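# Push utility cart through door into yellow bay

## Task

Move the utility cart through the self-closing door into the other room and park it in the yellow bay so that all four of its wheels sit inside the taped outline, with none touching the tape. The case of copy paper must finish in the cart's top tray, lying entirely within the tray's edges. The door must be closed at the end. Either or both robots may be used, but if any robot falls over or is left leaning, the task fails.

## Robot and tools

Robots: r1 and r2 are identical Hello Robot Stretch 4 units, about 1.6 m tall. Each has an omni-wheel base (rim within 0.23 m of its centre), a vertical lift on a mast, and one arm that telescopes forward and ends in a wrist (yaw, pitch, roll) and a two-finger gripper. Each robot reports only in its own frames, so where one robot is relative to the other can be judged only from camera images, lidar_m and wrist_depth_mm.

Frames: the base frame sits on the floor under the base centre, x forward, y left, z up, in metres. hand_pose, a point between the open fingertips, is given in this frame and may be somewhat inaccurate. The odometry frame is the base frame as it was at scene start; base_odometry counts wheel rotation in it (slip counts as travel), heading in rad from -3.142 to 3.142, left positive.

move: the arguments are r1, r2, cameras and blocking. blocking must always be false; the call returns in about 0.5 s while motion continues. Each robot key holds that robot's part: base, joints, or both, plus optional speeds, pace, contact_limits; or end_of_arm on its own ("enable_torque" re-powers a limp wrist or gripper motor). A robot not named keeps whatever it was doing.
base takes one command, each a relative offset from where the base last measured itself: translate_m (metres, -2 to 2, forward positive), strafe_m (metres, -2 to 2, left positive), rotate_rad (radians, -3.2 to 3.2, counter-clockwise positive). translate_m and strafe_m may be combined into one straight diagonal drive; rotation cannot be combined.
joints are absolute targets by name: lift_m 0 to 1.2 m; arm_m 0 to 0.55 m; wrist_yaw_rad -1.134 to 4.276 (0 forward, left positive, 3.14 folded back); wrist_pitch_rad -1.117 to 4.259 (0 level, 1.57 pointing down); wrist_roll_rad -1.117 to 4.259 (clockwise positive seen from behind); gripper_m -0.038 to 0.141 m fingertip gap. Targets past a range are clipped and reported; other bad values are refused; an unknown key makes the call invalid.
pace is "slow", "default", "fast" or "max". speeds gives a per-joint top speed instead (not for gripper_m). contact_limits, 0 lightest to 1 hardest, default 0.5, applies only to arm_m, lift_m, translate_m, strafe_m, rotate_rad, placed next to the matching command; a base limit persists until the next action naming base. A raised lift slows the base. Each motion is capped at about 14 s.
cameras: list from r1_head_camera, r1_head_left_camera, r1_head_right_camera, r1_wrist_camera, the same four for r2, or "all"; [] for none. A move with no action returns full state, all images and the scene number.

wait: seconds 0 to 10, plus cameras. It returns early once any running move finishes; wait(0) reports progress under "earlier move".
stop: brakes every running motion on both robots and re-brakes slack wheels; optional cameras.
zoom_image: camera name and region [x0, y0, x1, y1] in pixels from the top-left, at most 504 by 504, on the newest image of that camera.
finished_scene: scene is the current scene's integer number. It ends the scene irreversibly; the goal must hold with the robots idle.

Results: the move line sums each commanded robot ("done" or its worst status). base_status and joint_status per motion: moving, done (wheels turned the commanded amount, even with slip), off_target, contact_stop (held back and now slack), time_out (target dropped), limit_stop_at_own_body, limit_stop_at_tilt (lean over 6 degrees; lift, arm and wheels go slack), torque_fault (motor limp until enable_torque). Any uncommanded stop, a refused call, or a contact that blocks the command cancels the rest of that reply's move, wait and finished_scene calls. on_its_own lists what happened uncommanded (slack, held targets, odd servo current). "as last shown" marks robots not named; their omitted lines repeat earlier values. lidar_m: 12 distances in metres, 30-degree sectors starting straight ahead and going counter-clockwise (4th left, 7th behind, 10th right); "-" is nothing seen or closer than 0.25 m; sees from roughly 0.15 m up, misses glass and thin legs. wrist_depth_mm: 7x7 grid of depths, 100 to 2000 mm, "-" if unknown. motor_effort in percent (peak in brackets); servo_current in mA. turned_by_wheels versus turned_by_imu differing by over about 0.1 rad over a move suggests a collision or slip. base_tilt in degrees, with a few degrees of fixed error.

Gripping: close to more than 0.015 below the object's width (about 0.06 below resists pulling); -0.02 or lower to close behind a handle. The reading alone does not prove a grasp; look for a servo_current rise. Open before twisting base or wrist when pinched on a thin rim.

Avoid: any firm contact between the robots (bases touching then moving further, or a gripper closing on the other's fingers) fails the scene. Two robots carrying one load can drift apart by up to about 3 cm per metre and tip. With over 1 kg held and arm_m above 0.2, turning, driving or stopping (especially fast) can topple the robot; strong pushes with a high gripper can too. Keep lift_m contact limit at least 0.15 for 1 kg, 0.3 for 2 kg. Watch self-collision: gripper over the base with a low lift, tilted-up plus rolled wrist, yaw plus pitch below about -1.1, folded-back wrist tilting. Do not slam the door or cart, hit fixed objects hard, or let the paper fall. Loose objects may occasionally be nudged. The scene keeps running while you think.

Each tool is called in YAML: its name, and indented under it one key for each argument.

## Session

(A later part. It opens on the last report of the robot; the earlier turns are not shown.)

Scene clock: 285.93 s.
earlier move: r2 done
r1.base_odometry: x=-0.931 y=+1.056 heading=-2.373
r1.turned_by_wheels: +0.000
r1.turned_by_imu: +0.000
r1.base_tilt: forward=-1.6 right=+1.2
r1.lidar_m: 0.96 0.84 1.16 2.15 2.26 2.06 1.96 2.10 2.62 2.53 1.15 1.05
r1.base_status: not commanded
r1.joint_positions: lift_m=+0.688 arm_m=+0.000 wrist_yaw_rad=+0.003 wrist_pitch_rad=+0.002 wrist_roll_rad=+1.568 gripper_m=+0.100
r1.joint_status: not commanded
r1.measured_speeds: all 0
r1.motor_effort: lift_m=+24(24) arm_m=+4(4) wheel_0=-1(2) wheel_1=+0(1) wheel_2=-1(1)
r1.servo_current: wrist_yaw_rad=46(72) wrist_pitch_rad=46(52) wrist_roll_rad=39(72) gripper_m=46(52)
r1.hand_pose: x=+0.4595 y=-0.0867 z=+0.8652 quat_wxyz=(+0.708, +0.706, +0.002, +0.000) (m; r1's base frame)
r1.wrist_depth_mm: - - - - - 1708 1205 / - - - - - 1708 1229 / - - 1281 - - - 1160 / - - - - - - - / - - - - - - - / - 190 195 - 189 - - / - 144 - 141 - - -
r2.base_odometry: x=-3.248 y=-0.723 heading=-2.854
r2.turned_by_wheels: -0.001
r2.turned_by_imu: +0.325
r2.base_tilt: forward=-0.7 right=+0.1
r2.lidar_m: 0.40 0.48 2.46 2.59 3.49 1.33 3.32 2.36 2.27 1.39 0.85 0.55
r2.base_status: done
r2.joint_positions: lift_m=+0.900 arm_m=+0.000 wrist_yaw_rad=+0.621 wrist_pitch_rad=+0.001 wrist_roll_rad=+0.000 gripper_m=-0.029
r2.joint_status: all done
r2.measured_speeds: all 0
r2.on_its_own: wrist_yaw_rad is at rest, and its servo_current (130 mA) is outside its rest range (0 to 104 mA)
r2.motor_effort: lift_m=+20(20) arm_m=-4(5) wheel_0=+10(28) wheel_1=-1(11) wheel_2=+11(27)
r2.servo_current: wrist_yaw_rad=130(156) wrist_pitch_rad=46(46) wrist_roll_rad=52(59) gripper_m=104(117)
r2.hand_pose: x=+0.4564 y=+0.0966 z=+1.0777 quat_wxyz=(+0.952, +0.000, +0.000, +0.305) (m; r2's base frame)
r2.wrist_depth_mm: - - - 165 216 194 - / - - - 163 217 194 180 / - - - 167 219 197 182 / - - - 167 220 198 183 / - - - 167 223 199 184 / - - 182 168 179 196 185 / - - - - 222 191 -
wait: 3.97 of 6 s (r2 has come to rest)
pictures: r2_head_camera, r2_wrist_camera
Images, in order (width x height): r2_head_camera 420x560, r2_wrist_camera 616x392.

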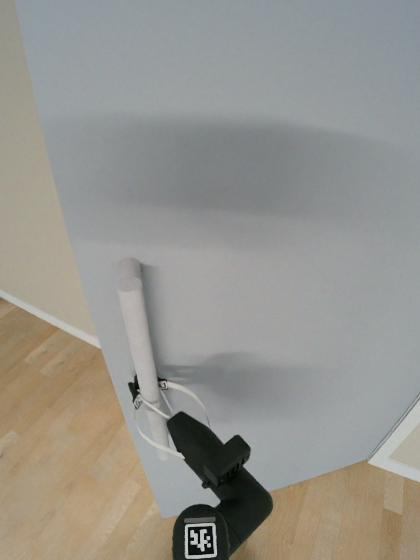

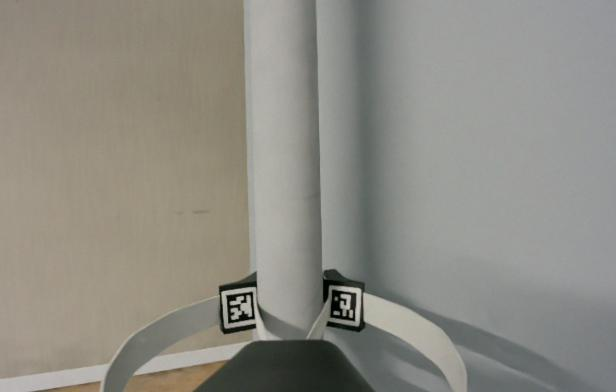

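wait:
  seconds: 0.5
  cameras: ["r2_head_left_camera","r2_head_right_camera","r1_head_camera"]

Scene clock: 303.37 s.
r1.base_odometry: x=-0.931 y=+1.056 heading=-2.373
r1.turned_by_wheels: +0.000
r1.turned_by_imu: +0.000
r1.base_tilt: forward=-1.6 right=+1.3
r1.lidar_m: 0.97 0.85 1.17 2.17 2.28 2.05 1.97 2.06 2.64 2.54 1.14 1.03
r1.base_status: not commanded
r1.joint_positions: lift_m=+0.688 arm_m=+0.000 wrist_yaw_rad=+0.003 wrist_pitch_rad=+0.002 wrist_roll_rad=+1.568 gripper_m=+0.100
r1.joint_status: not commanded
r1.measured_speeds: all 0
r1.motor_effort: lift_m=+24(24) arm_m=+4(4) wheel_0=-1(2) wheel_1=+0(1) wheel_2=-1(1)
r1.servo_current: wrist_yaw_rad=52(72) wrist_pitch_rad=39(52) wrist_roll_rad=39(72) gripper_m=46(52)
r1.hand_pose: x=+0.4595 y=-0.0867 z=+0.8652 quat_wxyz=(+0.708, +0.706, +0.002, +0.000) (m; r1's base frame)
r1.wrist_depth_mm: - - - - - 1756 1229 / - - - - - 1708 1255 / - - 1281 - - - 1205 / - - - - - - - / - - - - - - - / - 190 195 - 189 - - / - 143 - 140 - - -
r2.base_odometry: x=-3.248 y=-0.723 heading=-2.854
r2.turned_by_wheels: +0.000
r2.turned_by_imu: +0.000
r2.base_tilt: forward=-0.7 right=+0.0
r2.lidar_m: 0.41 0.47 2.48 2.59 3.51 1.34 3.29 2.37 2.25 1.42 0.88 0.54
r2.base_status: done
r2.joint_positions: lift_m=+0.900 arm_m=+0.000 wrist_yaw_rad=+0.621 wrist_pitch_rad=+0.001 wrist_roll_rad=+0.000 gripper_m=-0.029
r2.joint_status: all done
r2.measured_speeds: all 0
r2.on_its_own: wrist_yaw_rad is at rest, and its servo_current (117 mA) is outside its rest range (0 to 104 mA)
r2.motor_effort: lift_m=+20(20) arm_m=-4(5) wheel_0=+10(28) wheel_1=-1(11) wheel_2=+11(27)
r2.servo_current: wrist_yaw_rad=117(156) wrist_pitch_rad=46(46) wrist_roll_rad=33(59) gripper_m=111(117)
r2.hand_pose: x=+0.4564 y=+0.0966 z=+1.0777 quat_wxyz=(+0.952, +0.000, +0.000, +0.305) (m; r2's base frame)
r2.wrist_depth_mm: - - - 166 216 195 - / - - - 163 217 195 181 / - - - 167 219 196 183 / - - - 167 220 197 183 / - - - 168 222 199 184 / - - 183 168 179 197 185 / - - - - 221 191 -
wait: 0.50 s; at rest from the start
pictures: r1_head_camera, r2_head_left_camera, r2_head_right_camera
Images, in order (width x height): r1_head_camera 420x560, r2_head_left_camera 420x672, r2_head_right_camera 420x672.

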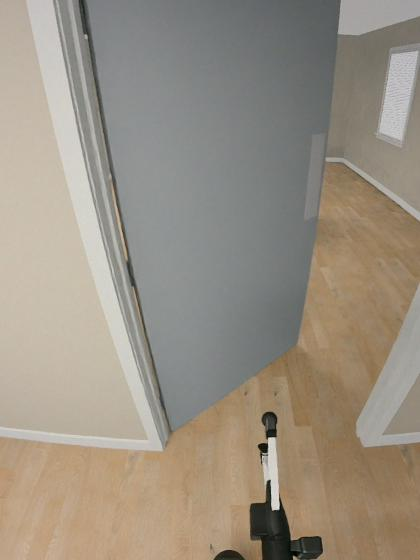

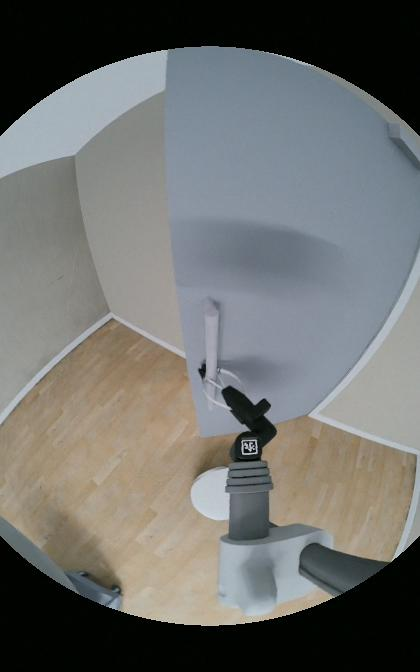

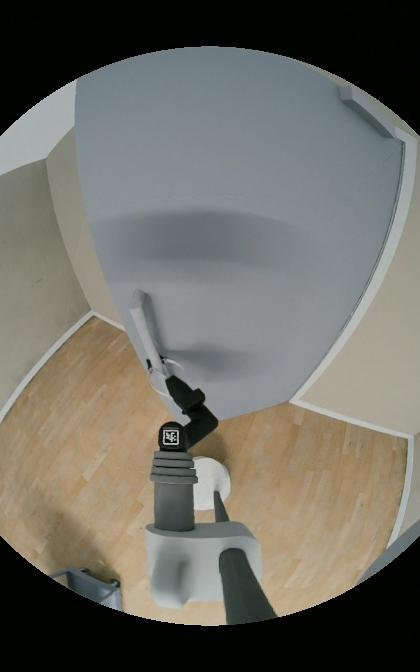

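move:
  blocking: false
  r2: {"base": {"translate_m": -0.0733, "strafe_m": -0.078}, "joints": {"wrist_yaw_rad": 0.76}, "speeds": {"wrist_yaw_rad": 0.12}, "pace": "slow"}

wait:
  seconds: 4
  cameras: ["r2_head_camera", "r2_wrist_camera"]

Scene clock: 403.70 s.
move: r2 moving
r1: as last shown
r1.lidar_m: 0.95 0.85 1.16 2.16 2.25 2.04 1.97 2.07 2.64 2.55 1.14 1.02
r1.servo_current: wrist_yaw_rad=39(65) wrist_pitch_rad=46(52) wrist_roll_rad=39(65) gripper_m=46(46)
r1.wrist_depth_mm: - - - - - 1708 1205 / - - - - - 1756 1229 / - - 1308 - - - 1182 / - - - - - - - / - - - - - - - / - 189 196 - 189 - - / - 144 - 141 - - -
r2.base_odometry: x=-3.242 y=-0.712 heading=-2.852
r2.turned_by_wheels: +0.002
r2.turned_by_imu: +0.003
r2.base_tilt: forward=-0.7 right=+0.0
r2.lidar_m: 0.40 0.49 2.48 2.59 1.60 1.34 3.28 2.38 2.25 1.39 0.91 0.53
r2.base_status: translate_m moving; strafe_m moving
r2.joint_positions: lift_m=+0.900 arm_m=+0.000 wrist_yaw_rad=+0.660 wrist_pitch_rad=+0.001 wrist_roll_rad=+0.000 gripper_m=-0.029
r2.joint_status: wrist_yaw_rad moving
r2.measured_speeds: translate_m=-0.033 strafe_m=-0.037 rotate_rad=+0.003 lift_m=+0.000 arm_m=+0.000 wrist_yaw_rad=+0.117 wrist_pitch_rad=+0.000 wrist_roll_rad=+0.000
r2.motor_effort: lift_m=+20(20) arm_m=-4(4) wheel_0=+9(17) wheel_1=-12(12) wheel_2=+20(20)
r2.servo_current: wrist_yaw_rad=65(124) wrist_pitch_rad=46(46) wrist_roll_rad=46(46) gripper_m=104(111)
r2.hand_pose: x=+0.4524 y=+0.1077 z=+1.0777 quat_wxyz=(+0.946, +0.000, +0.000, +0.324) (m; r2's base frame)
r2.wrist_depth_mm: - - - 164 216 196 178 / - - - 165 217 193 179 / - - - 165 220 196 181 / - - - 166 220 200 182 / - - - 166 223 198 183 / - - 186 167 180 196 184 / - - - - 221 193 -
pictures: none

Scene clock: 406.33 s.
earlier move: r2 done
r1.base_odometry: x=-0.931 y=+1.056 heading=-2.373
r1.turned_by_wheels: +0.000
r1.turned_by_imu: +0.000
r1.base_tilt: forward=-1.6 right=+1.3
r1.lidar_m: 0.98 0.85 1.16 2.18 2.25 2.08 1.97 2.09 2.64 2.53 1.16 1.05
r1.base_status: not commanded
r1.joint_positions: lift_m=+0.688 arm_m=+0.000 wrist_yaw_rad=+0.003 wrist_pitch_rad=+0.002 wrist_roll_rad=+1.568 gripper_m=+0.100
r1.joint_status: not commanded
r1.measured_speeds: all 0
r1.motor_effort: lift_m=+24(24) arm_m=+4(4) wheel_0=-1(2) wheel_1=+0(1) wheel_2=-1(1)
r1.servo_current: wrist_yaw_rad=46(72) wrist_pitch_rad=39(52) wrist_roll_rad=46(72) gripper_m=39(46)
r1.hand_pose: x=+0.4595 y=-0.0867 z=+0.8652 quat_wxyz=(+0.708, +0.706, +0.002, +0.000) (m; r1's base frame)
r1.wrist_depth_mm: - - - - - 1756 1205 / - - - - - 1756 1229 / - - 1397 - - - 1160 / - - - - - - 1138 / - - - - - - - / - 189 195 - 189 - - / - 144 - 141 - - -
r2.base_odometry: x=-3.200 y=-0.628 heading=-2.852
r2.turned_by_wheels: +0.000
r2.turned_by_imu: +0.036
r2.base_tilt: forward=-0.6 right=+0.0
r2.lidar_m: 0.40 0.40 2.56 2.70 1.47 1.34 3.05 2.25 2.17 1.36 0.95 0.56
r2.base_status: done
r2.joint_positions: lift_m=+0.900 arm_m=+0.000 wrist_yaw_rad=+0.777 wrist_pitch_rad=+0.001 wrist_roll_rad=+0.000 gripper_m=-0.029
r2.joint_status: all done
r2.measured_speeds: translate_m=-0.001 strafe_m=+0.001 rotate_rad=+0.000 lift_m=+0.000 arm_m=+0.000 wrist_yaw_rad=+0.000 wrist_pitch_rad=+0.000 wrist_roll_rad=+0.000
r2.motor_effort: lift_m=+20(20) arm_m=-4(4) wheel_0=+13(23) wheel_1=+0(12) wheel_2=+11(21)
r2.servo_current: wrist_yaw_rad=98(124) wrist_pitch_rad=46(46) wrist_roll_rad=46(59) gripper_m=111(117)
r2.hand_pose: x=+0.4378 y=+0.1399 z=+1.0777 quat_wxyz=(+0.925, +0.000, +0.000, +0.379) (m; r2's base frame)
r2.wrist_depth_mm: - - - 166 212 187 170 / - - - 166 214 187 172 / - - - 167 217 189 172 / - - - 167 217 191 - / - - - 167 219 190 175 / - - 183 168 179 191 176 / - - - - 221 182 176
wait: 2.63 of 4 s (r2 has come to rest)
pictures: r2_head_camera, r2_wrist_camera
Images, in order (width x height): r2_head_camera 420x560, r2_wrist_camera 616x392.

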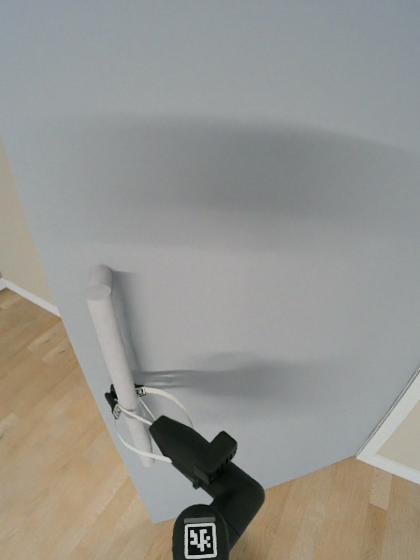

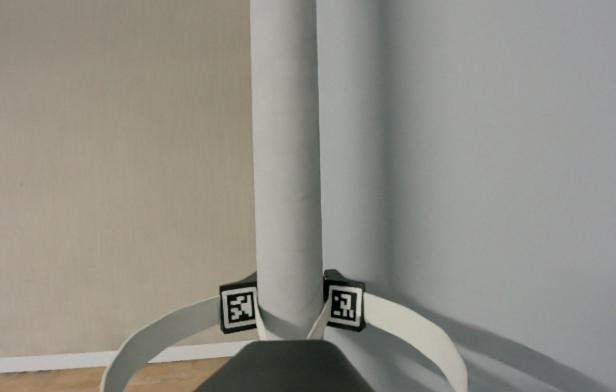

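move:
  blocking: false
  r2: {"base": {"rotate_rad": 0.1}, "joints": {"wrist_yaw_rad": 0.60}, "speeds": {"wrist_yaw_rad": 0.4}, "pace": "slow"}

wait:
  seconds: 2
  cameras: ["r2_head_camera", "r2_wrist_camera"]

Scene clock: 412.57 s.
move: r2 moving
r1: as last shown
r1.base_tilt: forward=-1.6 right=+1.2
r1.lidar_m: 0.98 0.84 1.15 2.16 2.28 2.06 1.98 2.08 2.64 2.53 1.16 1.03
r1.motor_effort: lift_m=+24(24) arm_m=+4(4) wheel_0=+0(1) wheel_1=+1(1) wheel_2=-1(1)
r1.servo_current: wrist_yaw_rad=65(65) wrist_pitch_rad=33(46) wrist_roll_rad=52(72) gripper_m=39(46)
r1.wrist_depth_mm: - - - - - 1756 1205 / - - - - - 1756 1229 / - - 1366 - - - 1182 / - - - - - - 1118 / - - - - - - - / - 190 195 - 189 - - / - 144 - 141 - - -
r2.base_odometry: x=-3.200 y=-0.628 heading=-2.761
r2.turned_by_wheels: +0.091
r2.turned_by_imu: +0.090
r2.base_tilt: forward=-0.6 right=+0.0
r2.lidar_m: 0.38 0.49 2.56 2.81 1.39 1.33 2.77 2.21 2.17 1.27 0.83 0.52
r2.base_status: rotate_rad moving
r2.joint_positions: lift_m=+0.900 arm_m=+0.000 wrist_yaw_rad=+0.637 wrist_pitch_rad=+0.001 wrist_roll_rad=+0.000 gripper_m=-0.029
r2.joint_status: wrist_yaw_rad moving
r2.measured_speeds: translate_m=-0.001 strafe_m=+0.001 rotate_rad=+0.146 lift_m=+0.000 arm_m=+0.000 wrist_yaw_rad=-0.179 wrist_pitch_rad=+0.000 wrist_roll_rad=+0.000
r2.motor_effort: lift_m=+20(20) arm_m=-4(4) wheel_0=+7(13) wheel_1=-7(9) wheel_2=+7(9)
r2.servo_current: wrist_yaw_rad=267(397) wrist_pitch_rad=39(46) wrist_roll_rad=33(65) gripper_m=104(111)
r2.hand_pose: x=+0.4547 y=+0.1014 z=+1.0777 quat_wxyz=(+0.950, +0.000, +0.000, +0.313) (m; r2's base frame)
r2.wrist_depth_mm: - - - 165 215 190 175 / - - - 165 216 191 176 / - - - 166 219 192 177 / - - - 166 219 197 178 / - - - 167 220 195 179 / - - 187 169 180 196 180 / - - - - 220 190 180
pictures: none

Scene clock: 413.00 s.
earlier move: r2 off_target
r1.base_odometry: x=-0.931 y=+1.056 heading=-2.373
r1.turned_by_wheels: +0.000
r1.turned_by_imu: +0.000
r1.base_tilt: forward=-1.6 right=+1.2
r1.lidar_m: 0.97 0.87 1.16 2.17 2.26 2.05 1.97 2.10 2.62 2.54 1.14 1.06
r1.base_status: not commanded
r1.joint_positions: lift_m=+0.688 arm_m=+0.000 wrist_yaw_rad=+0.003 wrist_pitch_rad=+0.002 wrist_roll_rad=+1.568 gripper_m=+0.100
r1.joint_status: not commanded
r1.measured_speeds: all 0
r1.motor_effort: lift_m=+24(24) arm_m=+4(4) wheel_0=-2(2) wheel_1=+0(1) wheel_2=-1(1)
r1.servo_current: wrist_yaw_rad=39(65) wrist_pitch_rad=39(46) wrist_roll_rad=59(72) gripper_m=39(46)
r1.hand_pose: x=+0.4595 y=-0.0867 z=+0.8652 quat_wxyz=(+0.708, +0.706, +0.002, +0.000) (m; r1's base frame)
r1.wrist_depth_mm: - - - - - 1708 1205 / - - - - - 1756 1205 / - - 1366 - - - 1182 / - - - - - - 1118 / - - - - - - - / - 189 195 - 189 - - / - 144 - 141 - - -
r2.base_odometry: x=-3.200 y=-0.628 heading=-2.752
r2.turned_by_wheels: +0.009
r2.turned_by_imu: +0.009
r2.base_tilt: forward=-0.6 right=+0.0
r2.lidar_m: 0.40 0.50 2.56 2.80 1.36 1.34 2.79 2.18 2.16 1.24 0.79 0.50
r2.base_status: done
r2.joint_positions: lift_m=+0.900 arm_m=+0.000 wrist_yaw_rad=+0.629 wrist_pitch_rad=+0.001 wrist_roll_rad=+0.000 gripper_m=-0.029
r2.joint_status: wrist_yaw_rad off_target (ended at +0.629, target +0.600)
r2.measured_speeds: all 0
r2.on_its_own: wrist_yaw_rad is at rest, and its servo_current (202 mA) is outside its rest range (0 to 104 mA)
r2.motor_effort: lift_m=+20(20) arm_m=-4(4) wheel_0=+3(13) wheel_1=-7(9) wheel_2=+4(9)
r2.servo_current: wrist_yaw_rad=202(397) wrist_pitch_rad=39(46) wrist_roll_rad=39(65) gripper_m=104(111)
r2.hand_pose: x=+0.4555 y=+0.0990 z=+1.0777 quat_wxyz=(+0.951, +0.000, +0.000, +0.309) (m; r2's base frame)
r2.wrist_depth_mm: - - - 164 215 191 175 / - - - 165 216 191 177 / - - - 165 218 193 178 / - - - 166 220 198 179 / - - - 166 221 195 180 / - - 186 167 180 196 180 / - - - - 220 190 181
wait: 0.43 of 2 s (r2 has come to rest)
pictures: r2_head_camera, r2_wrist_camera
Images, in order (width x height): r2_head_camera 420x560, r2_wrist_camera 616x392.

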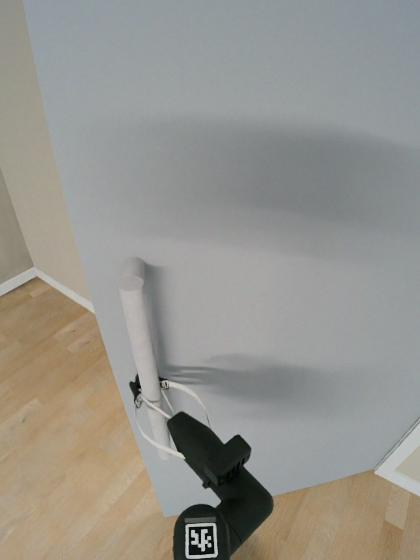

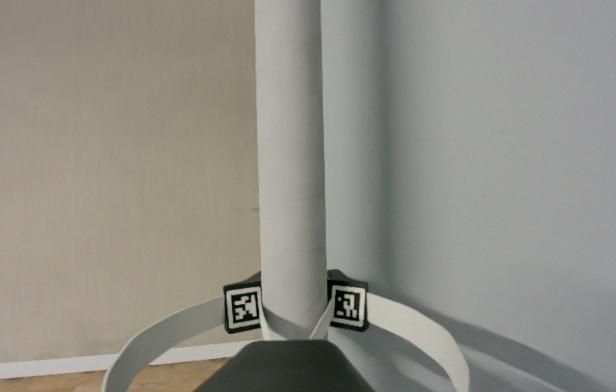

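move:
  blocking: false
  r2: {"base": {"translate_m": -0.0733, "strafe_m": -0.078}, "joints": {"wrist_yaw_rad": 0.76}, "speeds": {"wrist_yaw_rad": 0.12}, "pace": "slow"}

wait:
  seconds: 4

move:
  blocking: false
  r2: {"base": {"rotate_rad": 0.07}, "joints": {"wrist_yaw_rad": 0.65}, "speeds": {"wrist_yaw_rad": 0.4}, "pace": "slow"}

wait:
  seconds: 2

move:
  blocking: false
  r2: {"base": {"translate_m": -0.0733, "strafe_m": -0.078}, "joints": {"wrist_yaw_rad": 0.78}, "speeds": {"wrist_yaw_rad": 0.12}, "pace": "slow"}

wait:
  seconds: 4

move:
  blocking: false
  r2: {"base": {"rotate_rad": 0.07}, "joints": {"wrist_yaw_rad": 0.67}, "speeds": {"wrist_yaw_rad": 0.4}, "pace": "slow"}

wait:
  seconds: 2
  cameras: ["r2_head_camera", "r2_wrist_camera", "r1_head_camera"]

Scene clock: 427.87 s.
move: r2 moving
r1: as last shown
r1.base_tilt: forward=-1.6 right=+1.3
r1.lidar_m: 0.98 0.85 1.15 2.17 2.26 2.06 1.96 2.07 2.63 2.50 1.14 1.04
r1.motor_effort: lift_m=+24(24) arm_m=+4(4) wheel_0=-1(2) wheel_1=+0(1) wheel_2=-1(1)
r1.servo_current: wrist_yaw_rad=39(59) wrist_pitch_rad=39(46) wrist_roll_rad=59(59) gripper_m=46(46)
r1.wrist_depth_mm: - - - - - 1756 1205 / - - - - - 1756 1229 / - - - - - - 1160 / - - - - - - 1118 / - - - - - - - / - 190 195 - 189 - - / - 144 - 140 - - -
r2.base_odometry: x=-3.195 y=-0.617 heading=-2.750
r2.turned_by_wheels: +0.002
r2.turned_by_imu: +0.002
r2.base_tilt: forward=-0.6 right=+0.0
r2.lidar_m: 0.39 0.47 2.58 2.82 1.36 1.32 2.78 2.19 2.15 1.26 0.82 0.52
r2.base_status: translate_m moving; strafe_m moving
r2.joint_positions: lift_m=+0.900 arm_m=+0.000 wrist_yaw_rad=+0.658 wrist_pitch_rad=+0.001 wrist_roll_rad=+0.000 gripper_m=-0.029
r2.joint_status: wrist_yaw_rad moving
r2.measured_speeds: translate_m=-0.034 strafe_m=-0.036 rotate_rad=-0.002 lift_m=+0.000 arm_m=+0.000 wrist_yaw_rad=+0.115 wrist_pitch_rad=+0.000 wrist_roll_rad=+0.000
r2.motor_effort: lift_m=+20(20) arm_m=-4(4) wheel_0=+10(14) wheel_1=-10(13) wheel_2=+21(22)
r2.servo_current: wrist_yaw_rad=78(176) wrist_pitch_rad=39(46) wrist_roll_rad=46(52) gripper_m=104(111)
r2.hand_pose: x=+0.4525 y=+0.1072 z=+1.0777 quat_wxyz=(+0.946, +0.000, +0.000, +0.323) (m; r2's base frame)
r2.wrist_depth_mm: - - - 163 215 190 174 / - - - 164 216 190 175 / - - - 165 218 193 177 / - - - 167 220 195 178 / - - - 166 222 195 179 / - - 186 167 179 195 180 / - - - - 220 190 181
pictures: none

Scene clock: 430.33 s.
earlier move: r2 done
r1.base_odometry: x=-0.931 y=+1.056 heading=-2.373
r1.turned_by_wheels: +0.000
r1.turned_by_imu: +0.000
r1.base_tilt: forward=-1.6 right=+1.3
r1.lidar_m: 0.97 0.85 1.17 2.17 2.27 2.07 1.97 2.08 2.63 2.53 1.15 1.04
r1.base_status: not commanded
r1.joint_positions: lift_m=+0.688 arm_m=+0.000 wrist_yaw_rad=+0.003 wrist_pitch_rad=+0.002 wrist_roll_rad=+1.568 gripper_m=+0.100
r1.joint_status: not commanded
r1.measured_speeds: all 0
r1.motor_effort: lift_m=+24(24) arm_m=+4(4) wheel_0=-2(2) wheel_1=+1(1) wheel_2=-1(1)
r1.servo_current: wrist_yaw_rad=59(72) wrist_pitch_rad=52(52) wrist_roll_rad=39(65) gripper_m=46(52)
r1.hand_pose: x=+0.4595 y=-0.0867 z=+0.8652 quat_wxyz=(+0.708, +0.706, +0.002, +0.000) (m; r1's base frame)
r1.wrist_depth_mm: - - - - - 1808 1205 / - - - - - 1756 1229 / - - - - - 1661 1255 / - - - - - - 1138 / - - - - - - - / - 190 196 - 190 - - / - 144 - 141 - - -
r2.base_odometry: x=-3.162 y=-0.529 heading=-2.750
r2.turned_by_wheels: +0.000
r2.turned_by_imu: +0.045
r2.base_tilt: forward=-0.7 right=-0.1
r2.lidar_m: 0.42 0.40 2.67 2.95 1.36 1.50 2.54 2.09 2.07 1.20 0.80 0.50
r2.base_status: done
r2.joint_positions: lift_m=+0.900 arm_m=+0.000 wrist_yaw_rad=+0.777 wrist_pitch_rad=+0.001 wrist_roll_rad=+0.000 gripper_m=-0.029
r2.joint_status: all done
r2.measured_speeds: translate_m=-0.001 strafe_m=+0.000 rotate_rad=-0.001 lift_m=+0.000 arm_m=+0.000 wrist_yaw_rad=+0.000 wrist_pitch_rad=+0.000 wrist_roll_rad=+0.000
r2.motor_effort: lift_m=+20(20) arm_m=-3(4) wheel_0=+13(23) wheel_1=-2(13) wheel_2=+11(22)
r2.servo_current: wrist_yaw_rad=91(176) wrist_pitch_rad=39(46) wrist_roll_rad=39(59) gripper_m=111(111)
r2.hand_pose: x=+0.4379 y=+0.1398 z=+1.0777 quat_wxyz=(+0.926, +0.000, +0.000, +0.379) (m; r2's base frame)
r2.wrist_depth_mm: - - - 165 212 181 - / - - - 166 211 183 166 / - - - 167 219 187 167 / - - - 167 216 186 168 / - - - 167 218 186 169 / - - 183 168 180 187 169 / - - - - 215 181 -
wait: 2.47 of 4 s (r2 has come to rest)
pictures: none

Scene clock: 430.83 s.
move: r2 moving
r1: as last shown
r1.lidar_m: 0.97 0.85 1.17 2.15 2.26 2.06 1.96 2.09 2.64 2.52 1.15 1.05
r1.motor_effort: lift_m=+24(24) arm_m=+4(4) wheel_0=-1(2) wheel_1=+0(1) wheel_2=-1(1)
r1.servo_current: wrist_yaw_rad=46(59) wrist_pitch_rad=39(52) wrist_roll_rad=52(65) gripper_m=46(46)
r1.wrist_depth_mm: - - - - - 1756 1182 / - - - - - 1756 1205 / - - - - - 1808 1255 / - - - - - - 1160 / - - - - - - - / - 190 196 - 189 - - / - 144 - 140 - - -
r2.base_odometry: x=-3.162 y=-0.529 heading=-2.681
r2.turned_by_wheels: +0.070
r2.turned_by_imu: +0.068
r2.base_tilt: forward=-0.7 right=+0.0
r2.lidar_m: 0.40 0.44 2.68 3.07 1.34 1.72 2.45 2.07 2.08 1.17 0.76 0.53
r2.base_status: rotate_rad moving
r2.joint_positions: lift_m=+0.900 arm_m=+0.000 wrist_yaw_rad=+0.678 wrist_pitch_rad=+0.001 wrist_roll_rad=+0.000 gripper_m=-0.029
r2.joint_status: wrist_yaw_rad moving
r2.measured_speeds: translate_m=+0.000 strafe_m=+0.000 rotate_rad=+0.048 lift_m=+0.000 arm_m=+0.000 wrist_yaw_rad=-0.044 wrist_pitch_rad=+0.000 wrist_roll_rad=+0.000
r2.motor_effort: lift_m=+20(20) arm_m=-4(4) wheel_0=+5(12) wheel_1=-5(9) wheel_2=+6(10)
r2.servo_current: wrist_yaw_rad=202(390) wrist_pitch_rad=46(46) wrist_roll_rad=39(65) gripper_m=111(111)
r2.hand_pose: x=+0.4503 y=+0.1129 z=+1.0777 quat_wxyz=(+0.943, +0.000, +0.000, +0.333) (m; r2's base frame)
r2.wrist_depth_mm: - - - 164 213 185 - / - - - 164 215 186 169 / - - - 165 216 188 170 / - - - 166 218 189 - / - - - 167 220 189 173 / - - 186 167 181 191 174 / - - - - 217 184 174
pictures: none

Scene clock: 431.17 s.
earlier move: r2 off_target
r1.base_odometry: x=-0.931 y=+1.056 heading=-2.373
r1.turned_by_wheels: +0.000
r1.turned_by_imu: +0.000
r1.base_tilt: forward=-1.6 right=+1.3
r1.lidar_m: 0.97 0.86 1.12 2.17 2.28 2.05 1.97 2.08 2.61 2.54 1.14 1.05
r1.base_status: not commanded
r1.joint_positions: lift_m=+0.688 arm_m=+0.000 wrist_yaw_rad=+0.003 wrist_pitch_rad=+0.002 wrist_roll_rad=+1.568 gripper_m=+0.100
r1.joint_status: not commanded
r1.measured_speeds: all 0
r1.motor_effort: lift_m=+24(24) arm_m=+4(4) wheel_0=-1(2) wheel_1=+1(1) wheel_2=-1(1)
r1.servo_current: wrist_yaw_rad=52(65) wrist_pitch_rad=39(52) wrist_roll_rad=39(65) gripper_m=46(52)
r1.hand_pose: x=+0.4595 y=-0.0867 z=+0.8652 quat_wxyz=(+0.708, +0.706, +0.002, +0.000) (m; r1's base frame)
r1.wrist_depth_mm: - - - - - 1808 1255 / - - - - - 1708 1205 / - - - - - 1756 1229 / - - - - - - 1118 / - - - - - - - / - 190 196 - 189 - - / - 144 - 141 - - -
r2.base_odometry: x=-3.162 y=-0.529 heading=-2.680
r2.turned_by_wheels: +0.000
r2.turned_by_imu: +0.001
r2.base_tilt: forward=-0.7 right=+0.0
r2.lidar_m: 0.41 0.48 2.67 3.07 1.34 1.74 2.44 2.07 2.07 1.14 0.76 0.52
r2.base_status: done
r2.joint_positions: lift_m=+0.900 arm_m=+0.000 wrist_yaw_rad=+0.677 wrist_pitch_rad=+0.001 wrist_roll_rad=+0.000 gripper_m=-0.029
r2.joint_status: wrist_yaw_rad off_target (ended at +0.677, target +0.650)
r2.measured_speeds: all 0
r2.on_its_own: wrist_yaw_rad is at rest, and its servo_current (182 mA) is outside its rest range (0 to 104 mA)
r2.motor_effort: lift_m=+20(20) arm_m=-4(4) wheel_0=+4(12) wheel_1=-6(9) wheel_2=+5(10)
r2.servo_current: wrist_yaw_rad=182(390) wrist_pitch_rad=46(46) wrist_roll_rad=59(65) gripper_m=111(111)
r2.hand_pose: x=+0.4505 y=+0.1125 z=+1.0777 quat_wxyz=(+0.943, +0.000, +0.000, +0.332) (m; r2's base frame)
r2.wrist_depth_mm: - - - 164 213 185 - / - - - 164 213 186 169 / - - - 166 216 188 170 / - - - 167 218 189 - / - - - 166 220 189 172 / - - 186 167 180 190 172 / - - - - 217 184 174
wait: 0.33 of 2 s (r2 has come to rest)
pictures: none

Scene clock: 431.67 s.
move: r2 moving
r1: as last shown
r1.lidar_m: 0.97 0.87 1.17 2.16 2.27 2.06 1.98 2.08 2.63 2.53 1.17 1.06
r1.motor_effort: lift_m=+24(24) arm_m=+4(4) wheel_0=-1(2) wheel_1=+0(1) wheel_2=-1(1)
r1.servo_current: wrist_yaw_rad=65(65) wrist_pitch_rad=39(46) wrist_roll_rad=46(65) gripper_m=46(46)
r1.wrist_depth_mm: - - - - - 1708 1205 / - - - - - 1708 1205 / - - - - - 1661 1255 / - - - - - - 1138 / - - - - - - - / - 190 195 - 189 - - / - 144 - 141 - - -
r2.base_odometry: x=-3.158 y=-0.517 heading=-2.679
r2.turned_by_wheels: +0.002
r2.turned_by_imu: +0.002
r2.base_tilt: forward=-0.6 right=+0.0
r2.lidar_m: 0.39 0.38 2.69 3.10 1.35 1.73 2.43 2.08 2.02 1.15 0.78 0.51
r2.base_status: translate_m moving; strafe_m moving
r2.joint_positions: lift_m=+0.900 arm_m=+0.000 wrist_yaw_rad=+0.708 wrist_pitch_rad=+0.001 wrist_roll_rad=+0.000 gripper_m=-0.029
r2.joint_status: wrist_yaw_rad moving
r2.measured_speeds: translate_m=-0.034 strafe_m=-0.036 rotate_rad=+0.000 lift_m=+0.000 arm_m=+0.000 wrist_yaw_rad=+0.119 wrist_pitch_rad=+0.000 wrist_roll_rad=+0.000
r2.motor_effort: lift_m=+20(20) arm_m=-4(4) wheel_0=+13(15) wheel_1=-11(13) wheel_2=+19(19)
r2.servo_current: wrist_yaw_rad=72(176) wrist_pitch_rad=46(46) wrist_roll_rad=52(52) gripper_m=111(111)
r2.hand_pose: x=+0.4469 y=+0.1210 z=+1.0777 quat_wxyz=(+0.938, +0.000, +0.000, +0.346) (m; r2's base frame)
r2.wrist_depth_mm: - - - 163 212 183 - / - - - 164 214 185 168 / - - - 165 216 190 169 / - - - 167 219 187 171 / - - - 166 220 189 171 / - - 186 167 181 190 172 / - - - - 217 182 -
pictures: none

Scene clock: 433.77 s.
earlier move: r2 done
r1.base_odometry: x=-0.931 y=+1.056 heading=-2.373
r1.turned_by_wheels: +0.000
r1.turned_by_imu: +0.000
r1.base_tilt: forward=-1.6 right=+1.3
r1.lidar_m: 0.99 0.86 1.16 2.17 2.26 2.04 1.97 2.08 2.64 2.51 1.16 1.05
r1.base_status: not commanded
r1.joint_positions: lift_m=+0.688 arm_m=+0.000 wrist_yaw_rad=+0.003 wrist_pitch_rad=+0.002 wrist_roll_rad=+1.568 gripper_m=+0.100
r1.joint_status: not commanded
r1.measured_speeds: all 0
r1.motor_effort: lift_m=+24(24) arm_m=+4(4) wheel_0=-1(2) wheel_1=+0(1) wheel_2=-1(1)
r1.servo_current: wrist_yaw_rad=52(72) wrist_pitch_rad=39(52) wrist_roll_rad=39(65) gripper_m=46(52)
r1.hand_pose: x=+0.4595 y=-0.0867 z=+0.8652 quat_wxyz=(+0.708, +0.706, +0.002, +0.000) (m; r1's base frame)
r1.wrist_depth_mm: - - - - - 1756 1229 / - - - - - 1708 1255 / - - - - - 1808 1229 / - - - - - - 1182 / - - - - - - - / - 190 195 - 189 - - / - 144 - 140 - - -
r2.base_odometry: x=-3.131 y=-0.427 heading=-2.679
r2.turned_by_wheels: +0.000
r2.turned_by_imu: +0.078
r2.base_tilt: forward=-0.7 right=+0.0
r2.lidar_m: 0.45 0.39 2.76 3.36 1.37 3.72 2.24 2.00 1.75 1.08 0.74 0.48
r2.base_status: done
r2.joint_positions: lift_m=+0.900 arm_m=+0.000 wrist_yaw_rad=+0.799 wrist_pitch_rad=+0.001 wrist_roll_rad=+0.000 gripper_m=-0.029
r2.joint_status: all done
r2.measured_speeds: all 0
r2.motor_effort: lift_m=+20(20) arm_m=-3(4) wheel_0=+10(26) wheel_1=-1(13) wheel_2=+10(24)
r2.servo_current: wrist_yaw_rad=104(176) wrist_pitch_rad=39(46) wrist_roll_rad=39(59) gripper_m=104(117)
r2.hand_pose: x=+0.4347 y=+0.1456 z=+1.0777 quat_wxyz=(+0.921, +0.000, +0.000, +0.389) (m; r2's base frame)
r2.wrist_depth_mm: - - - 165 208 175 - / - - - 165 211 178 - / - - - 166 213 182 - / - - - 167 215 176 161 / - - - 167 215 176 - / - - 187 167 182 181 165 / - - - - 212 - -
wait: 2.10 of 4 s (r2 has come to rest)
pictures: none

Scene clock: 434.27 s.
move: r2 moving
r1: as last shown
r1.base_tilt: forward=-1.6 right=+1.2
r1.lidar_m: 0.98 0.85 1.15 2.17 2.26 2.06 1.97 2.07 2.63 2.54 1.15 1.05
r1.servo_current: wrist_yaw_rad=46(59) wrist_pitch_rad=46(52) wrist_roll_rad=52(52) gripper_m=39(46)
r1.wrist_depth_mm: - - - - - 1708 1229 / - - - - - 1756 1205 / - - - - - 1808 1229 / - - - - - - 1205 / - - - - - - - / - 190 195 - 189 - - / - 144 - 141 - - -
r2.base_odometry: x=-3.131 y=-0.427 heading=-2.609
r2.turned_by_wheels: +0.070
r2.turned_by_imu: +0.068
r2.base_tilt: forward=-0.6 right=+0.0
r2.lidar_m: 0.38 0.39 2.78 1.64 1.39 3.33 2.15 1.99 1.60 1.02 0.65 0.49
r2.base_status: rotate_rad moving
r2.joint_positions: lift_m=+0.900 arm_m=+0.000 wrist_yaw_rad=+0.696 wrist_pitch_rad=+0.001 wrist_roll_rad=+0.000 gripper_m=-0.029
r2.joint_status: wrist_yaw_rad moving
r2.measured_speeds: translate_m=+0.000 strafe_m=+0.000 rotate_rad=+0.046 lift_m=+0.000 arm_m=+0.000 wrist_yaw_rad=-0.047 wrist_pitch_rad=+0.000 wrist_roll_rad=+0.000
r2.motor_effort: lift_m=+20(20) arm_m=-3(4) wheel_0=+4(11) wheel_1=-7(9) wheel_2=+6(9)
r2.servo_current: wrist_yaw_rad=143(351) wrist_pitch_rad=39(46) wrist_roll_rad=52(59) gripper_m=111(111)
r2.hand_pose: x=+0.4482 y=+0.1179 z=+1.0777 quat_wxyz=(+0.940, +0.000, +0.000, +0.341) (m; r2's base frame)
r2.wrist_depth_mm: - - - 163 211 179 - / - - - 164 212 180 - / - - - 165 219 185 163 / - - - 167 216 179 163 / - - - 166 217 183 165 / - - 186 167 180 183 166 / - - - - 214 177 -
pictures: none

Scene clock: 434.60 s.
earlier move: r2 off_target
r1.base_odometry: x=-0.931 y=+1.056 heading=-2.373
r1.turned_by_wheels: +0.000
r1.turned_by_imu: +0.000
r1.base_tilt: forward=-1.6 right=+1.3
r1.lidar_m: 0.96 0.82 1.16 2.17 2.26 2.06 1.96 2.09 2.64 2.53 1.15 1.04
r1.base_status: not commanded
r1.joint_positions: lift_m=+0.688 arm_m=+0.000 wrist_yaw_rad=+0.003 wrist_pitch_rad=+0.002 wrist_roll_rad=+1.568 gripper_m=+0.100
r1.joint_status: not commanded
r1.measured_speeds: all 0
r1.motor_effort: lift_m=+24(24) arm_m=+4(4) wheel_0=-1(2) wheel_1=+0(1) wheel_2=-1(1)
r1.servo_current: wrist_yaw_rad=46(59) wrist_pitch_rad=39(52) wrist_roll_rad=46(52) gripper_m=46(46)
r1.hand_pose: x=+0.4595 y=-0.0867 z=+0.8652 quat_wxyz=(+0.708, +0.706, +0.002, +0.000) (m; r1's base frame)
r1.wrist_depth_mm: - - - - - 1756 1205 / - - - - - 1808 1205 / - - - - - 1756 1229 / - - - - - - 1182 / - - - - - - - / - 190 195 - 190 - - / - 144 - 140 - - -
r2.base_odometry: x=-3.131 y=-0.427 heading=-2.609
r2.turned_by_wheels: +0.000
r2.turned_by_imu: +0.000
r2.base_tilt: forward=-0.6 right=+0.1
r2.lidar_m: 0.41 0.43 2.80 1.63 1.38 3.31 2.20 1.98 1.59 1.02 0.68 0.49
r2.base_status: done
r2.joint_positions: lift_m=+0.900 arm_m=+0.000 wrist_yaw_rad=+0.695 wrist_pitch_rad=+0.001 wrist_roll_rad=+0.000 gripper_m=-0.029
r2.joint_status: wrist_yaw_rad off_target (ended at +0.695, target +0.670)
r2.measured_speeds: all 0
r2.on_its_own: wrist_yaw_rad is at rest, and its servo_current (156 mA) is outside its rest range (0 to 104 mA)
r2.motor_effort: lift_m=+20(20) arm_m=-4(4) wheel_0=+2(11) wheel_1=-6(9) wheel_2=+6(9)
r2.servo_current: wrist_yaw_rad=156(351) wrist_pitch_rad=39(46) wrist_roll_rad=39(59) gripper_m=111(117)
r2.hand_pose: x=+0.4484 y=+0.1175 z=+1.0777 quat_wxyz=(+0.940, +0.000, +0.000, +0.341) (m; r2's base frame)
r2.wrist_depth_mm: - - - 163 211 179 - / - - - 164 212 180 - / - - - 165 219 185 163 / - - - 167 216 179 164 / - - - 166 217 183 165 / - - 187 167 180 185 165 / - - - - 214 177 -
wait: 0.33 of 2 s (r2 has come to rest)
pictures: r1_head_camera, r2_head_camera, r2_wrist_camera
Images, in order (width x height): r1_head_camera 420x560, r2_head_camera 420x560, r2_wrist_camera 616x392.

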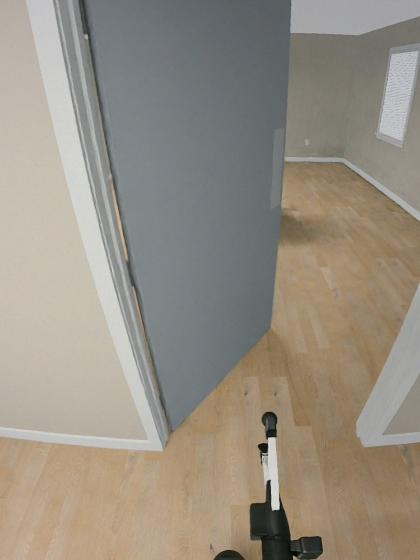

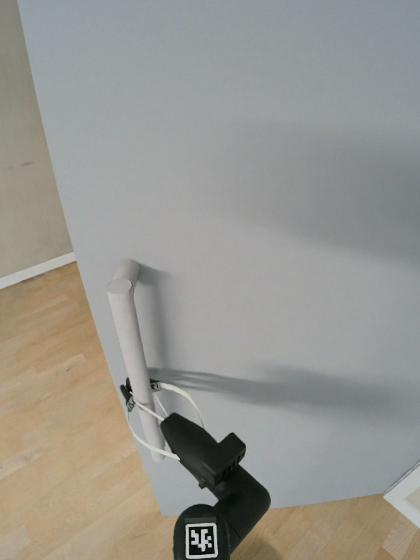

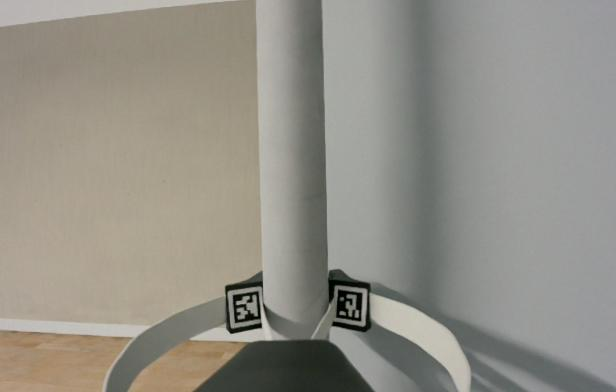

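move:
  blocking: false
  r2: {"base": {"translate_m": -0.149, "strafe_m": -0.014}, "pace": "slow"}

wait:
  seconds: 4
  cameras: ["r2_head_camera", "r2_wrist_camera", "r1_head_camera"]

Scene clock: 449.87 s.
move: r2 moving
r1: as last shown
r1.lidar_m: 0.98 0.87 1.18 2.17 2.28 2.05 1.98 2.09 2.59 2.55 1.14 1.05
r1.motor_effort: lift_m=+24(24) arm_m=+4(4) wheel_0=-1(1) wheel_1=+0(1) wheel_2=-1(1)
r1.servo_current: wrist_yaw_rad=46(65) wrist_pitch_rad=39(46) wrist_roll_rad=39(65) gripper_m=39(46)
r1.wrist_depth_mm: - - - - - 1756 1205 / - - - - - 1756 1255 / - - - - - 1808 1229 / - - - - - - 1182 / - - - - - - - / - 190 195 - 190 - - / - 144 - 141 - - -
r2.base_odometry: x=-3.121 y=-0.420 heading=-2.608
r2.turned_by_wheels: +0.001
r2.turned_by_imu: +0.001
r2.base_tilt: forward=-0.6 right=+0.1
r2.lidar_m: 0.40 0.43 2.81 1.62 1.37 3.30 2.19 1.99 1.60 1.05 0.67 0.47
r2.base_status: translate_m moving; strafe_m moving
r2.joint_positions: lift_m=+0.900 arm_m=+0.000 wrist_yaw_rad=+0.695 wrist_pitch_rad=+0.001 wrist_roll_rad=+0.000 gripper_m=-0.029
r2.joint_status: not commanded
r2.measured_speeds: translate_m=-0.048 strafe_m=-0.005 rotate_rad=+0.002 lift_m=+0.000 arm_m=+0.000 wrist_yaw_rad=+0.000 wrist_pitch_rad=+0.000 wrist_roll_rad=+0.000
r2.motor_effort: lift_m=+20(20) arm_m=-3(4) wheel_0=+2(3) wheel_1=-12(13) wheel_2=+20(20)
r2.servo_current: wrist_yaw_rad=163(163) wrist_pitch_rad=39(46) wrist_roll_rad=52(52) gripper_m=104(111)
r2.hand_pose: x=+0.4484 y=+0.1174 z=+1.0777 quat_wxyz=(+0.940, +0.000, +0.000, +0.340) (m; r2's base frame)
r2.wrist_depth_mm: - - - 163 211 179 - / - - - 165 213 181 - / - - - 166 216 187 164 / - - - 167 217 180 165 / - - - 166 219 185 170 / - - 186 167 181 185 167 / - - - - 215 178 -
pictures: none

Scene clock: 452.13 s.
earlier move: r2 done
r1.base_odometry: x=-0.931 y=+1.056 heading=-2.373
r1.turned_by_wheels: +0.000
r1.turned_by_imu: +0.000
r1.base_tilt: forward=-1.6 right=+1.2
r1.lidar_m: 0.99 0.87 1.17 2.16 2.28 2.05 1.95 2.09 2.64 2.53 1.16 1.04
r1.base_status: not commanded
r1.joint_positions: lift_m=+0.688 arm_m=+0.000 wrist_yaw_rad=+0.003 wrist_pitch_rad=+0.002 wrist_roll_rad=+1.568 gripper_m=+0.100
r1.joint_status: not commanded
r1.measured_speeds: all 0
r1.motor_effort: lift_m=+24(24) arm_m=+4(4) wheel_0=-1(2) wheel_1=+0(1) wheel_2=-1(1)
r1.servo_current: wrist_yaw_rad=52(78) wrist_pitch_rad=46(52) wrist_roll_rad=46(65) gripper_m=46(46)
r1.hand_pose: x=+0.4595 y=-0.0867 z=+0.8652 quat_wxyz=(+0.708, +0.706, +0.002, +0.000) (m; r1's base frame)
r1.wrist_depth_mm: - - - - - 1756 1229 / - - - - - 1756 1229 / - - - - - 1808 1229 / - - - - - 1708 1229 / - - - - - - 1138 / - 189 195 - 189 - - / - 143 - 141 - - -
r2.base_odometry: x=-3.011 y=-0.339 heading=-2.608
r2.turned_by_wheels: -0.001
r2.turned_by_imu: +0.001
r2.base_tilt: forward=-0.6 right=+0.0
r2.lidar_m: 0.39 0.49 2.93 1.44 1.33 3.08 2.07 1.86 1.71 1.14 0.86 0.53
r2.base_status: done
r2.joint_positions: lift_m=+0.900 arm_m=+0.000 wrist_yaw_rad=+0.682 wrist_pitch_rad=+0.001 wrist_roll_rad=+0.000 gripper_m=-0.029
r2.joint_status: not commanded
r2.measured_speeds: all 0
r2.motor_effort: lift_m=+20(20) arm_m=-3(4) wheel_0=-1(5) wheel_1=-8(13) wheel_2=+13(21)
r2.servo_current: wrist_yaw_rad=85(163) wrist_pitch_rad=39(46) wrist_roll_rad=46(59) gripper_m=111(111)
r2.hand_pose: x=+0.4498 y=+0.1140 z=+1.0777 quat_wxyz=(+0.942, +0.000, +0.000, +0.335) (m; r2's base frame)
r2.wrist_depth_mm: - - - 162 216 192 176 / - - - 163 218 191 177 / - - - 164 220 195 179 / - - - 167 222 198 180 / - - - 167 224 196 179 / - - 186 166 179 194 181 / - - - - 222 188 182
wait: 2.27 of 4 s (r2 has come to rest)
pictures: r1_head_camera, r2_head_camera, r2_wrist_camera
Images, in order (width x height): r1_head_camera 420x560, r2_head_camera 420x560, r2_wrist_camera 616x392.

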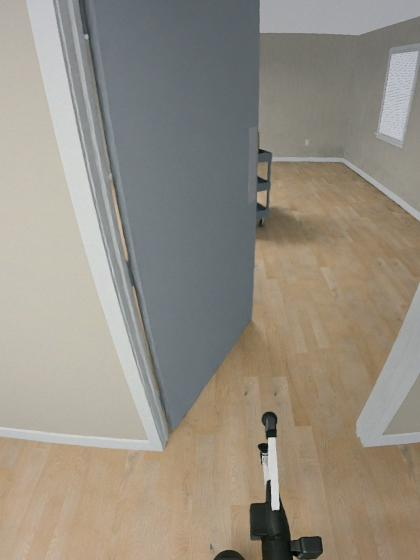

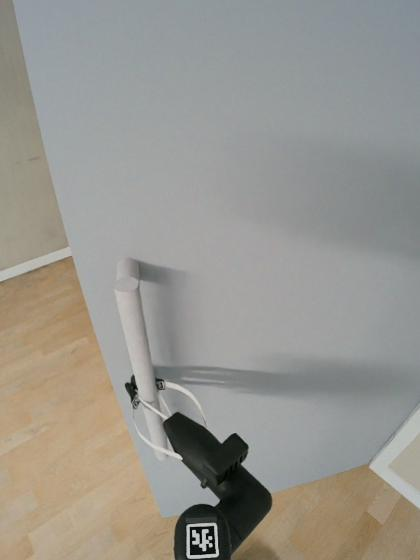

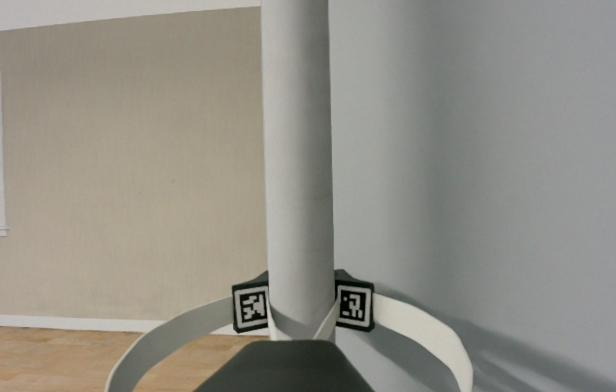

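move:
  blocking: false
  r2: {"base": {"translate_m": -0.146, "strafe_m": -0.034}, "pace": "slow"}

wait:
  seconds: 4

move:
  blocking: false
  r2: {"base": {"translate_m": -0.139, "strafe_m": -0.056}, "pace": "slow"}

wait:
  seconds: 4
  cameras: ["r2_head_camera", "r2_wrist_camera", "r1_head_camera"]

Scene clock: 461.30 s.
move: r2 moving
r1: as last shown
r1.base_tilt: forward=-1.6 right=+1.3
r1.lidar_m: 0.99 0.87 1.17 2.16 2.28 2.05 1.95 2.10 2.63 2.55 1.16 1.06
r1.servo_current: wrist_yaw_rad=39(59) wrist_pitch_rad=39(46) wrist_roll_rad=46(65) gripper_m=39(52)
r1.wrist_depth_mm: - - - - - 1756 1205 / - - - - - 1708 1229 / - - - - - 1756 1255 / - - - - - 1661 1229 / - - - - - - 1118 / - 190 195 - 189 - - / - 144 - 140 - - -
r2.base_odometry: x=-3.001 y=-0.331 heading=-2.608
r2.turned_by_wheels: +0.000
r2.turned_by_imu: +0.001
r2.base_tilt: forward=-0.6 right=+0.1
r2.lidar_m: 0.41 0.48 2.95 1.40 1.33 3.05 2.01 1.85 1.72 1.17 0.88 0.51
r2.base_status: translate_m moving; strafe_m moving
r2.joint_positions: lift_m=+0.900 arm_m=+0.000 wrist_yaw_rad=+0.682 wrist_pitch_rad=+0.001 wrist_roll_rad=+0.000 gripper_m=-0.029
r2.joint_status: not commanded
r2.measured_speeds: translate_m=-0.048 strafe_m=-0.011 rotate_rad=+0.000 lift_m=+0.000 arm_m=+0.000 wrist_yaw_rad=+0.000 wrist_pitch_rad=+0.000 wrist_roll_rad=+0.000
r2.motor_effort: lift_m=+20(20) arm_m=-3(4) wheel_0=-4(7) wheel_1=-10(11) wheel_2=+18(18)
r2.servo_current: wrist_yaw_rad=78(78) wrist_pitch_rad=39(52) wrist_roll_rad=39(52) gripper_m=104(111)
r2.hand_pose: x=+0.4498 y=+0.1140 z=+1.0777 quat_wxyz=(+0.942, +0.000, +0.000, +0.335) (m; r2's base frame)
r2.wrist_depth_mm: - - - 162 217 193 177 / - - - 163 219 193 178 / - - - 165 220 195 180 / - - - 166 221 200 180 / - - - 166 224 198 181 / - - 187 166 178 195 183 / - - - - 223 189 183
pictures: none

Scene clock: 463.57 s.
earlier move: r2 done
r1.base_odometry: x=-0.931 y=+1.056 heading=-2.373
r1.turned_by_wheels: +0.000
r1.turned_by_imu: +0.000
r1.base_tilt: forward=-1.6 right=+1.2
r1.lidar_m: 1.01 0.83 1.17 2.17 2.27 2.06 1.97 2.07 2.65 2.54 1.15 1.04
r1.base_status: not commanded
r1.joint_positions: lift_m=+0.688 arm_m=+0.000 wrist_yaw_rad=+0.003 wrist_pitch_rad=+0.002 wrist_roll_rad=+1.568 gripper_m=+0.100
r1.joint_status: not commanded
r1.measured_speeds: all 0
r1.motor_effort: lift_m=+24(24) arm_m=+4(4) wheel_0=-1(2) wheel_1=+0(1) wheel_2=-1(1)
r1.servo_current: wrist_yaw_rad=39(65) wrist_pitch_rad=52(52) wrist_roll_rad=52(78) gripper_m=46(52)
r1.hand_pose: x=+0.4595 y=-0.0867 z=+0.8652 quat_wxyz=(+0.708, +0.706, +0.002, +0.000) (m; r1's base frame)
r1.wrist_depth_mm: - - - - - 1708 1205 / - - - - - 1756 1205 / - - - - - 1756 1229 / - - - - - 1756 1229 / - - - - - - 1182 / - 189 195 - 190 - - / - 144 - 141 - - -
r2.base_odometry: x=-2.903 y=-0.236 heading=-2.609
r2.turned_by_wheels: -0.001
r2.turned_by_imu: +0.000
r2.base_tilt: forward=-0.7 right=+0.1
r2.lidar_m: 0.40 0.49 3.07 1.33 1.41 2.89 1.87 1.72 1.73 1.20 1.07 0.57
r2.base_status: done
r2.joint_positions: lift_m=+0.900 arm_m=+0.000 wrist_yaw_rad=+0.672 wrist_pitch_rad=+0.001 wrist_roll_rad=+0.000 gripper_m=-0.029
r2.joint_status: not commanded
r2.measured_speeds: all 0
r2.motor_effort: lift_m=+20(20) arm_m=-3(4) wheel_0=-6(9) wheel_1=-8(11) wheel_2=+10(18)
r2.servo_current: wrist_yaw_rad=46(78) wrist_pitch_rad=39(52) wrist_roll_rad=59(59) gripper_m=98(111)
r2.hand_pose: x=+0.4510 y=+0.1111 z=+1.0777 quat_wxyz=(+0.944, +0.000, +0.000, +0.330) (m; r2's base frame)
r2.wrist_depth_mm: - - - 162 223 206 194 / - - - 162 228 206 195 / - - - 165 226 208 196 / - - - 164 227 208 198 / - - - 167 229 210 198 / - - 185 166 181 211 199 / - - - - 229 206 200
wait: 2.27 of 4 s (r2 has come to rest)
pictures: none

Scene clock: 464.07 s.
move: r2 moving
r1: as last shown
r1.base_tilt: forward=-1.6 right=+1.3
r1.lidar_m: 1.02 0.87 1.17 2.14 2.24 2.04 1.96 2.07 2.63 2.55 1.13 1.07
r1.motor_effort: lift_m=+24(24) arm_m=+4(4) wheel_0=-1(2) wheel_1=+1(1) wheel_2=-1(1)
r1.servo_current: wrist_yaw_rad=59(65) wrist_pitch_rad=46(52) wrist_roll_rad=39(65) gripper_m=39(52)
r1.wrist_depth_mm: - - - - - 1708 1229 / - - - - - 1756 1229 / - - - - - 1756 1229 / - - - - - 1808 1255 / - - 1537 - - - 1205 / - 190 196 - 190 - - / - 144 - 141 - - -
r2.base_odometry: x=-2.894 y=-0.226 heading=-2.609
r2.turned_by_wheels: +0.000
r2.turned_by_imu: +0.000
r2.base_tilt: forward=-0.7 right=+0.1
r2.lidar_m: 0.40 0.47 3.08 1.35 1.39 2.89 1.88 1.72 1.73 1.22 1.07 0.59
r2.base_status: translate_m moving; strafe_m moving
r2.joint_positions: lift_m=+0.900 arm_m=+0.000 wrist_yaw_rad=+0.672 wrist_pitch_rad=+0.001 wrist_roll_rad=+0.000 gripper_m=-0.029
r2.joint_status: not commanded
r2.measured_speeds: translate_m=-0.049 strafe_m=-0.020 rotate_rad=-0.002 lift_m=+0.000 arm_m=+0.000 wrist_yaw_rad=+0.000 wrist_pitch_rad=+0.000 wrist_roll_rad=+0.000
r2.motor_effort: lift_m=+20(20) arm_m=-3(4) wheel_0=-3(10) wheel_1=-11(12) wheel_2=+15(15)
r2.servo_current: wrist_yaw_rad=52(52) wrist_pitch_rad=33(46) wrist_roll_rad=52(59) gripper_m=104(111)
r2.hand_pose: x=+0.4510 y=+0.1111 z=+1.0777 quat_wxyz=(+0.944, +0.000, +0.000, +0.330) (m; r2's base frame)
r2.wrist_depth_mm: - - - 163 223 206 195 / - - - 162 225 208 195 / - - - 165 227 209 197 / - - - 163 229 209 198 / - - - 167 229 211 199 / - - 185 166 181 211 201 / - - - - 229 207 200
pictures: none

Scene clock: 466.27 s.
earlier move: r2 done
r1.base_odometry: x=-0.931 y=+1.056 heading=-2.373
r1.turned_by_wheels: +0.000
r1.turned_by_imu: +0.000
r1.base_tilt: forward=-1.6 right=+1.3
r1.lidar_m: 1.06 0.85 1.16 2.17 2.28 2.03 1.97 2.10 2.67 2.54 1.13 1.04
r1.base_status: not commanded
r1.joint_positions: lift_m=+0.688 arm_m=+0.000 wrist_yaw_rad=+0.003 wrist_pitch_rad=+0.002 wrist_roll_rad=+1.568 gripper_m=+0.100
r1.joint_status: not commanded
r1.measured_speeds: all 0
r1.motor_effort: lift_m=+24(24) arm_m=+4(4) wheel_0=-1(2) wheel_1=+0(1) wheel_2=-1(1)
r1.servo_current: wrist_yaw_rad=59(72) wrist_pitch_rad=39(52) wrist_roll_rad=52(72) gripper_m=39(52)
r1.hand_pose: x=+0.4595 y=-0.0867 z=+0.8652 quat_wxyz=(+0.708, +0.706, +0.002, +0.000) (m; r1's base frame)
r1.wrist_depth_mm: - - - - - 1756 1229 / - - - - - 1708 1205 / - - - - - 1808 1205 / - - - - - 1808 1229 / - - - - - 1808 1229 / - 190 196 - 190 - 1205 / - 144 - 141 - - -
r2.base_odometry: x=-2.812 y=-0.118 heading=-2.609
r2.turned_by_wheels: -0.001
r2.turned_by_imu: -0.001
r2.base_tilt: forward=-0.6 right=+0.1
r2.lidar_m: 0.40 0.47 3.22 1.37 1.56 2.66 1.73 1.58 1.61 1.25 1.11 0.61
r2.base_status: done
r2.joint_positions: lift_m=+0.900 arm_m=+0.000 wrist_yaw_rad=+0.665 wrist_pitch_rad=+0.001 wrist_roll_rad=+0.000 gripper_m=-0.029
r2.joint_status: not commanded
r2.measured_speeds: all 0
r2.motor_effort: lift_m=+20(20) arm_m=-3(4) wheel_0=-10(12) wheel_1=-9(12) wheel_2=+8(17)
r2.servo_current: wrist_yaw_rad=52(59) wrist_pitch_rad=39(46) wrist_roll_rad=39(59) gripper_m=104(117)
r2.hand_pose: x=+0.4518 y=+0.1091 z=+1.0777 quat_wxyz=(+0.945, +0.000, +0.000, +0.326) (m; r2's base frame)
r2.wrist_depth_mm: - - - 162 229 220 213 / - - - 163 230 220 214 / - - - 164 232 223 214 / - - - 165 233 224 216 / - - - 166 235 224 217 / - - 256 167 180 224 218 / - - 259 - 236 223 220
wait: 2.20 of 4 s (r2 has come to rest)
pictures: r1_head_camera, r2_head_camera, r2_wrist_camera
Images, in order (width x height): r1_head_camera 420x560, r2_head_camera 420x560, r2_wrist_camera 616x392.

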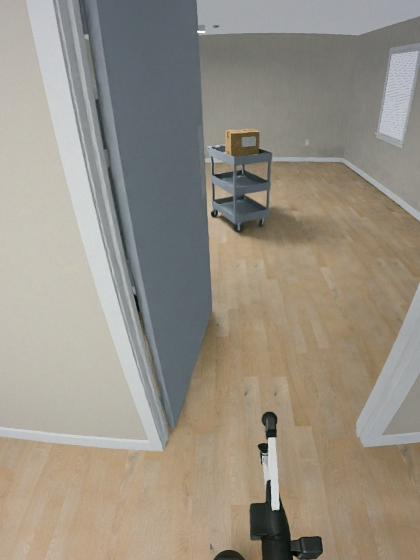

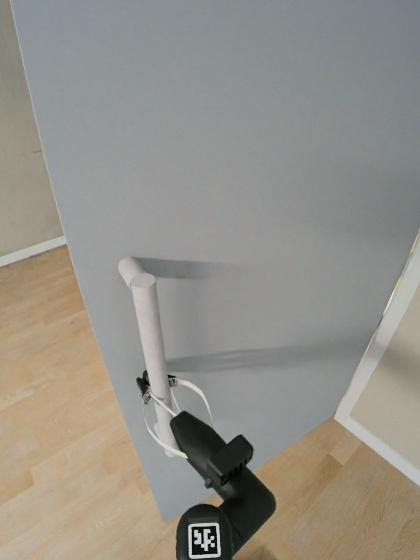

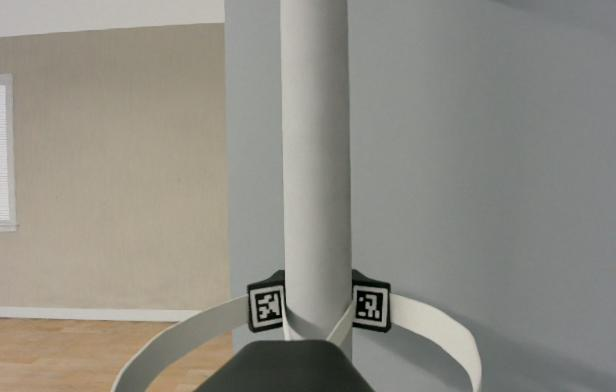

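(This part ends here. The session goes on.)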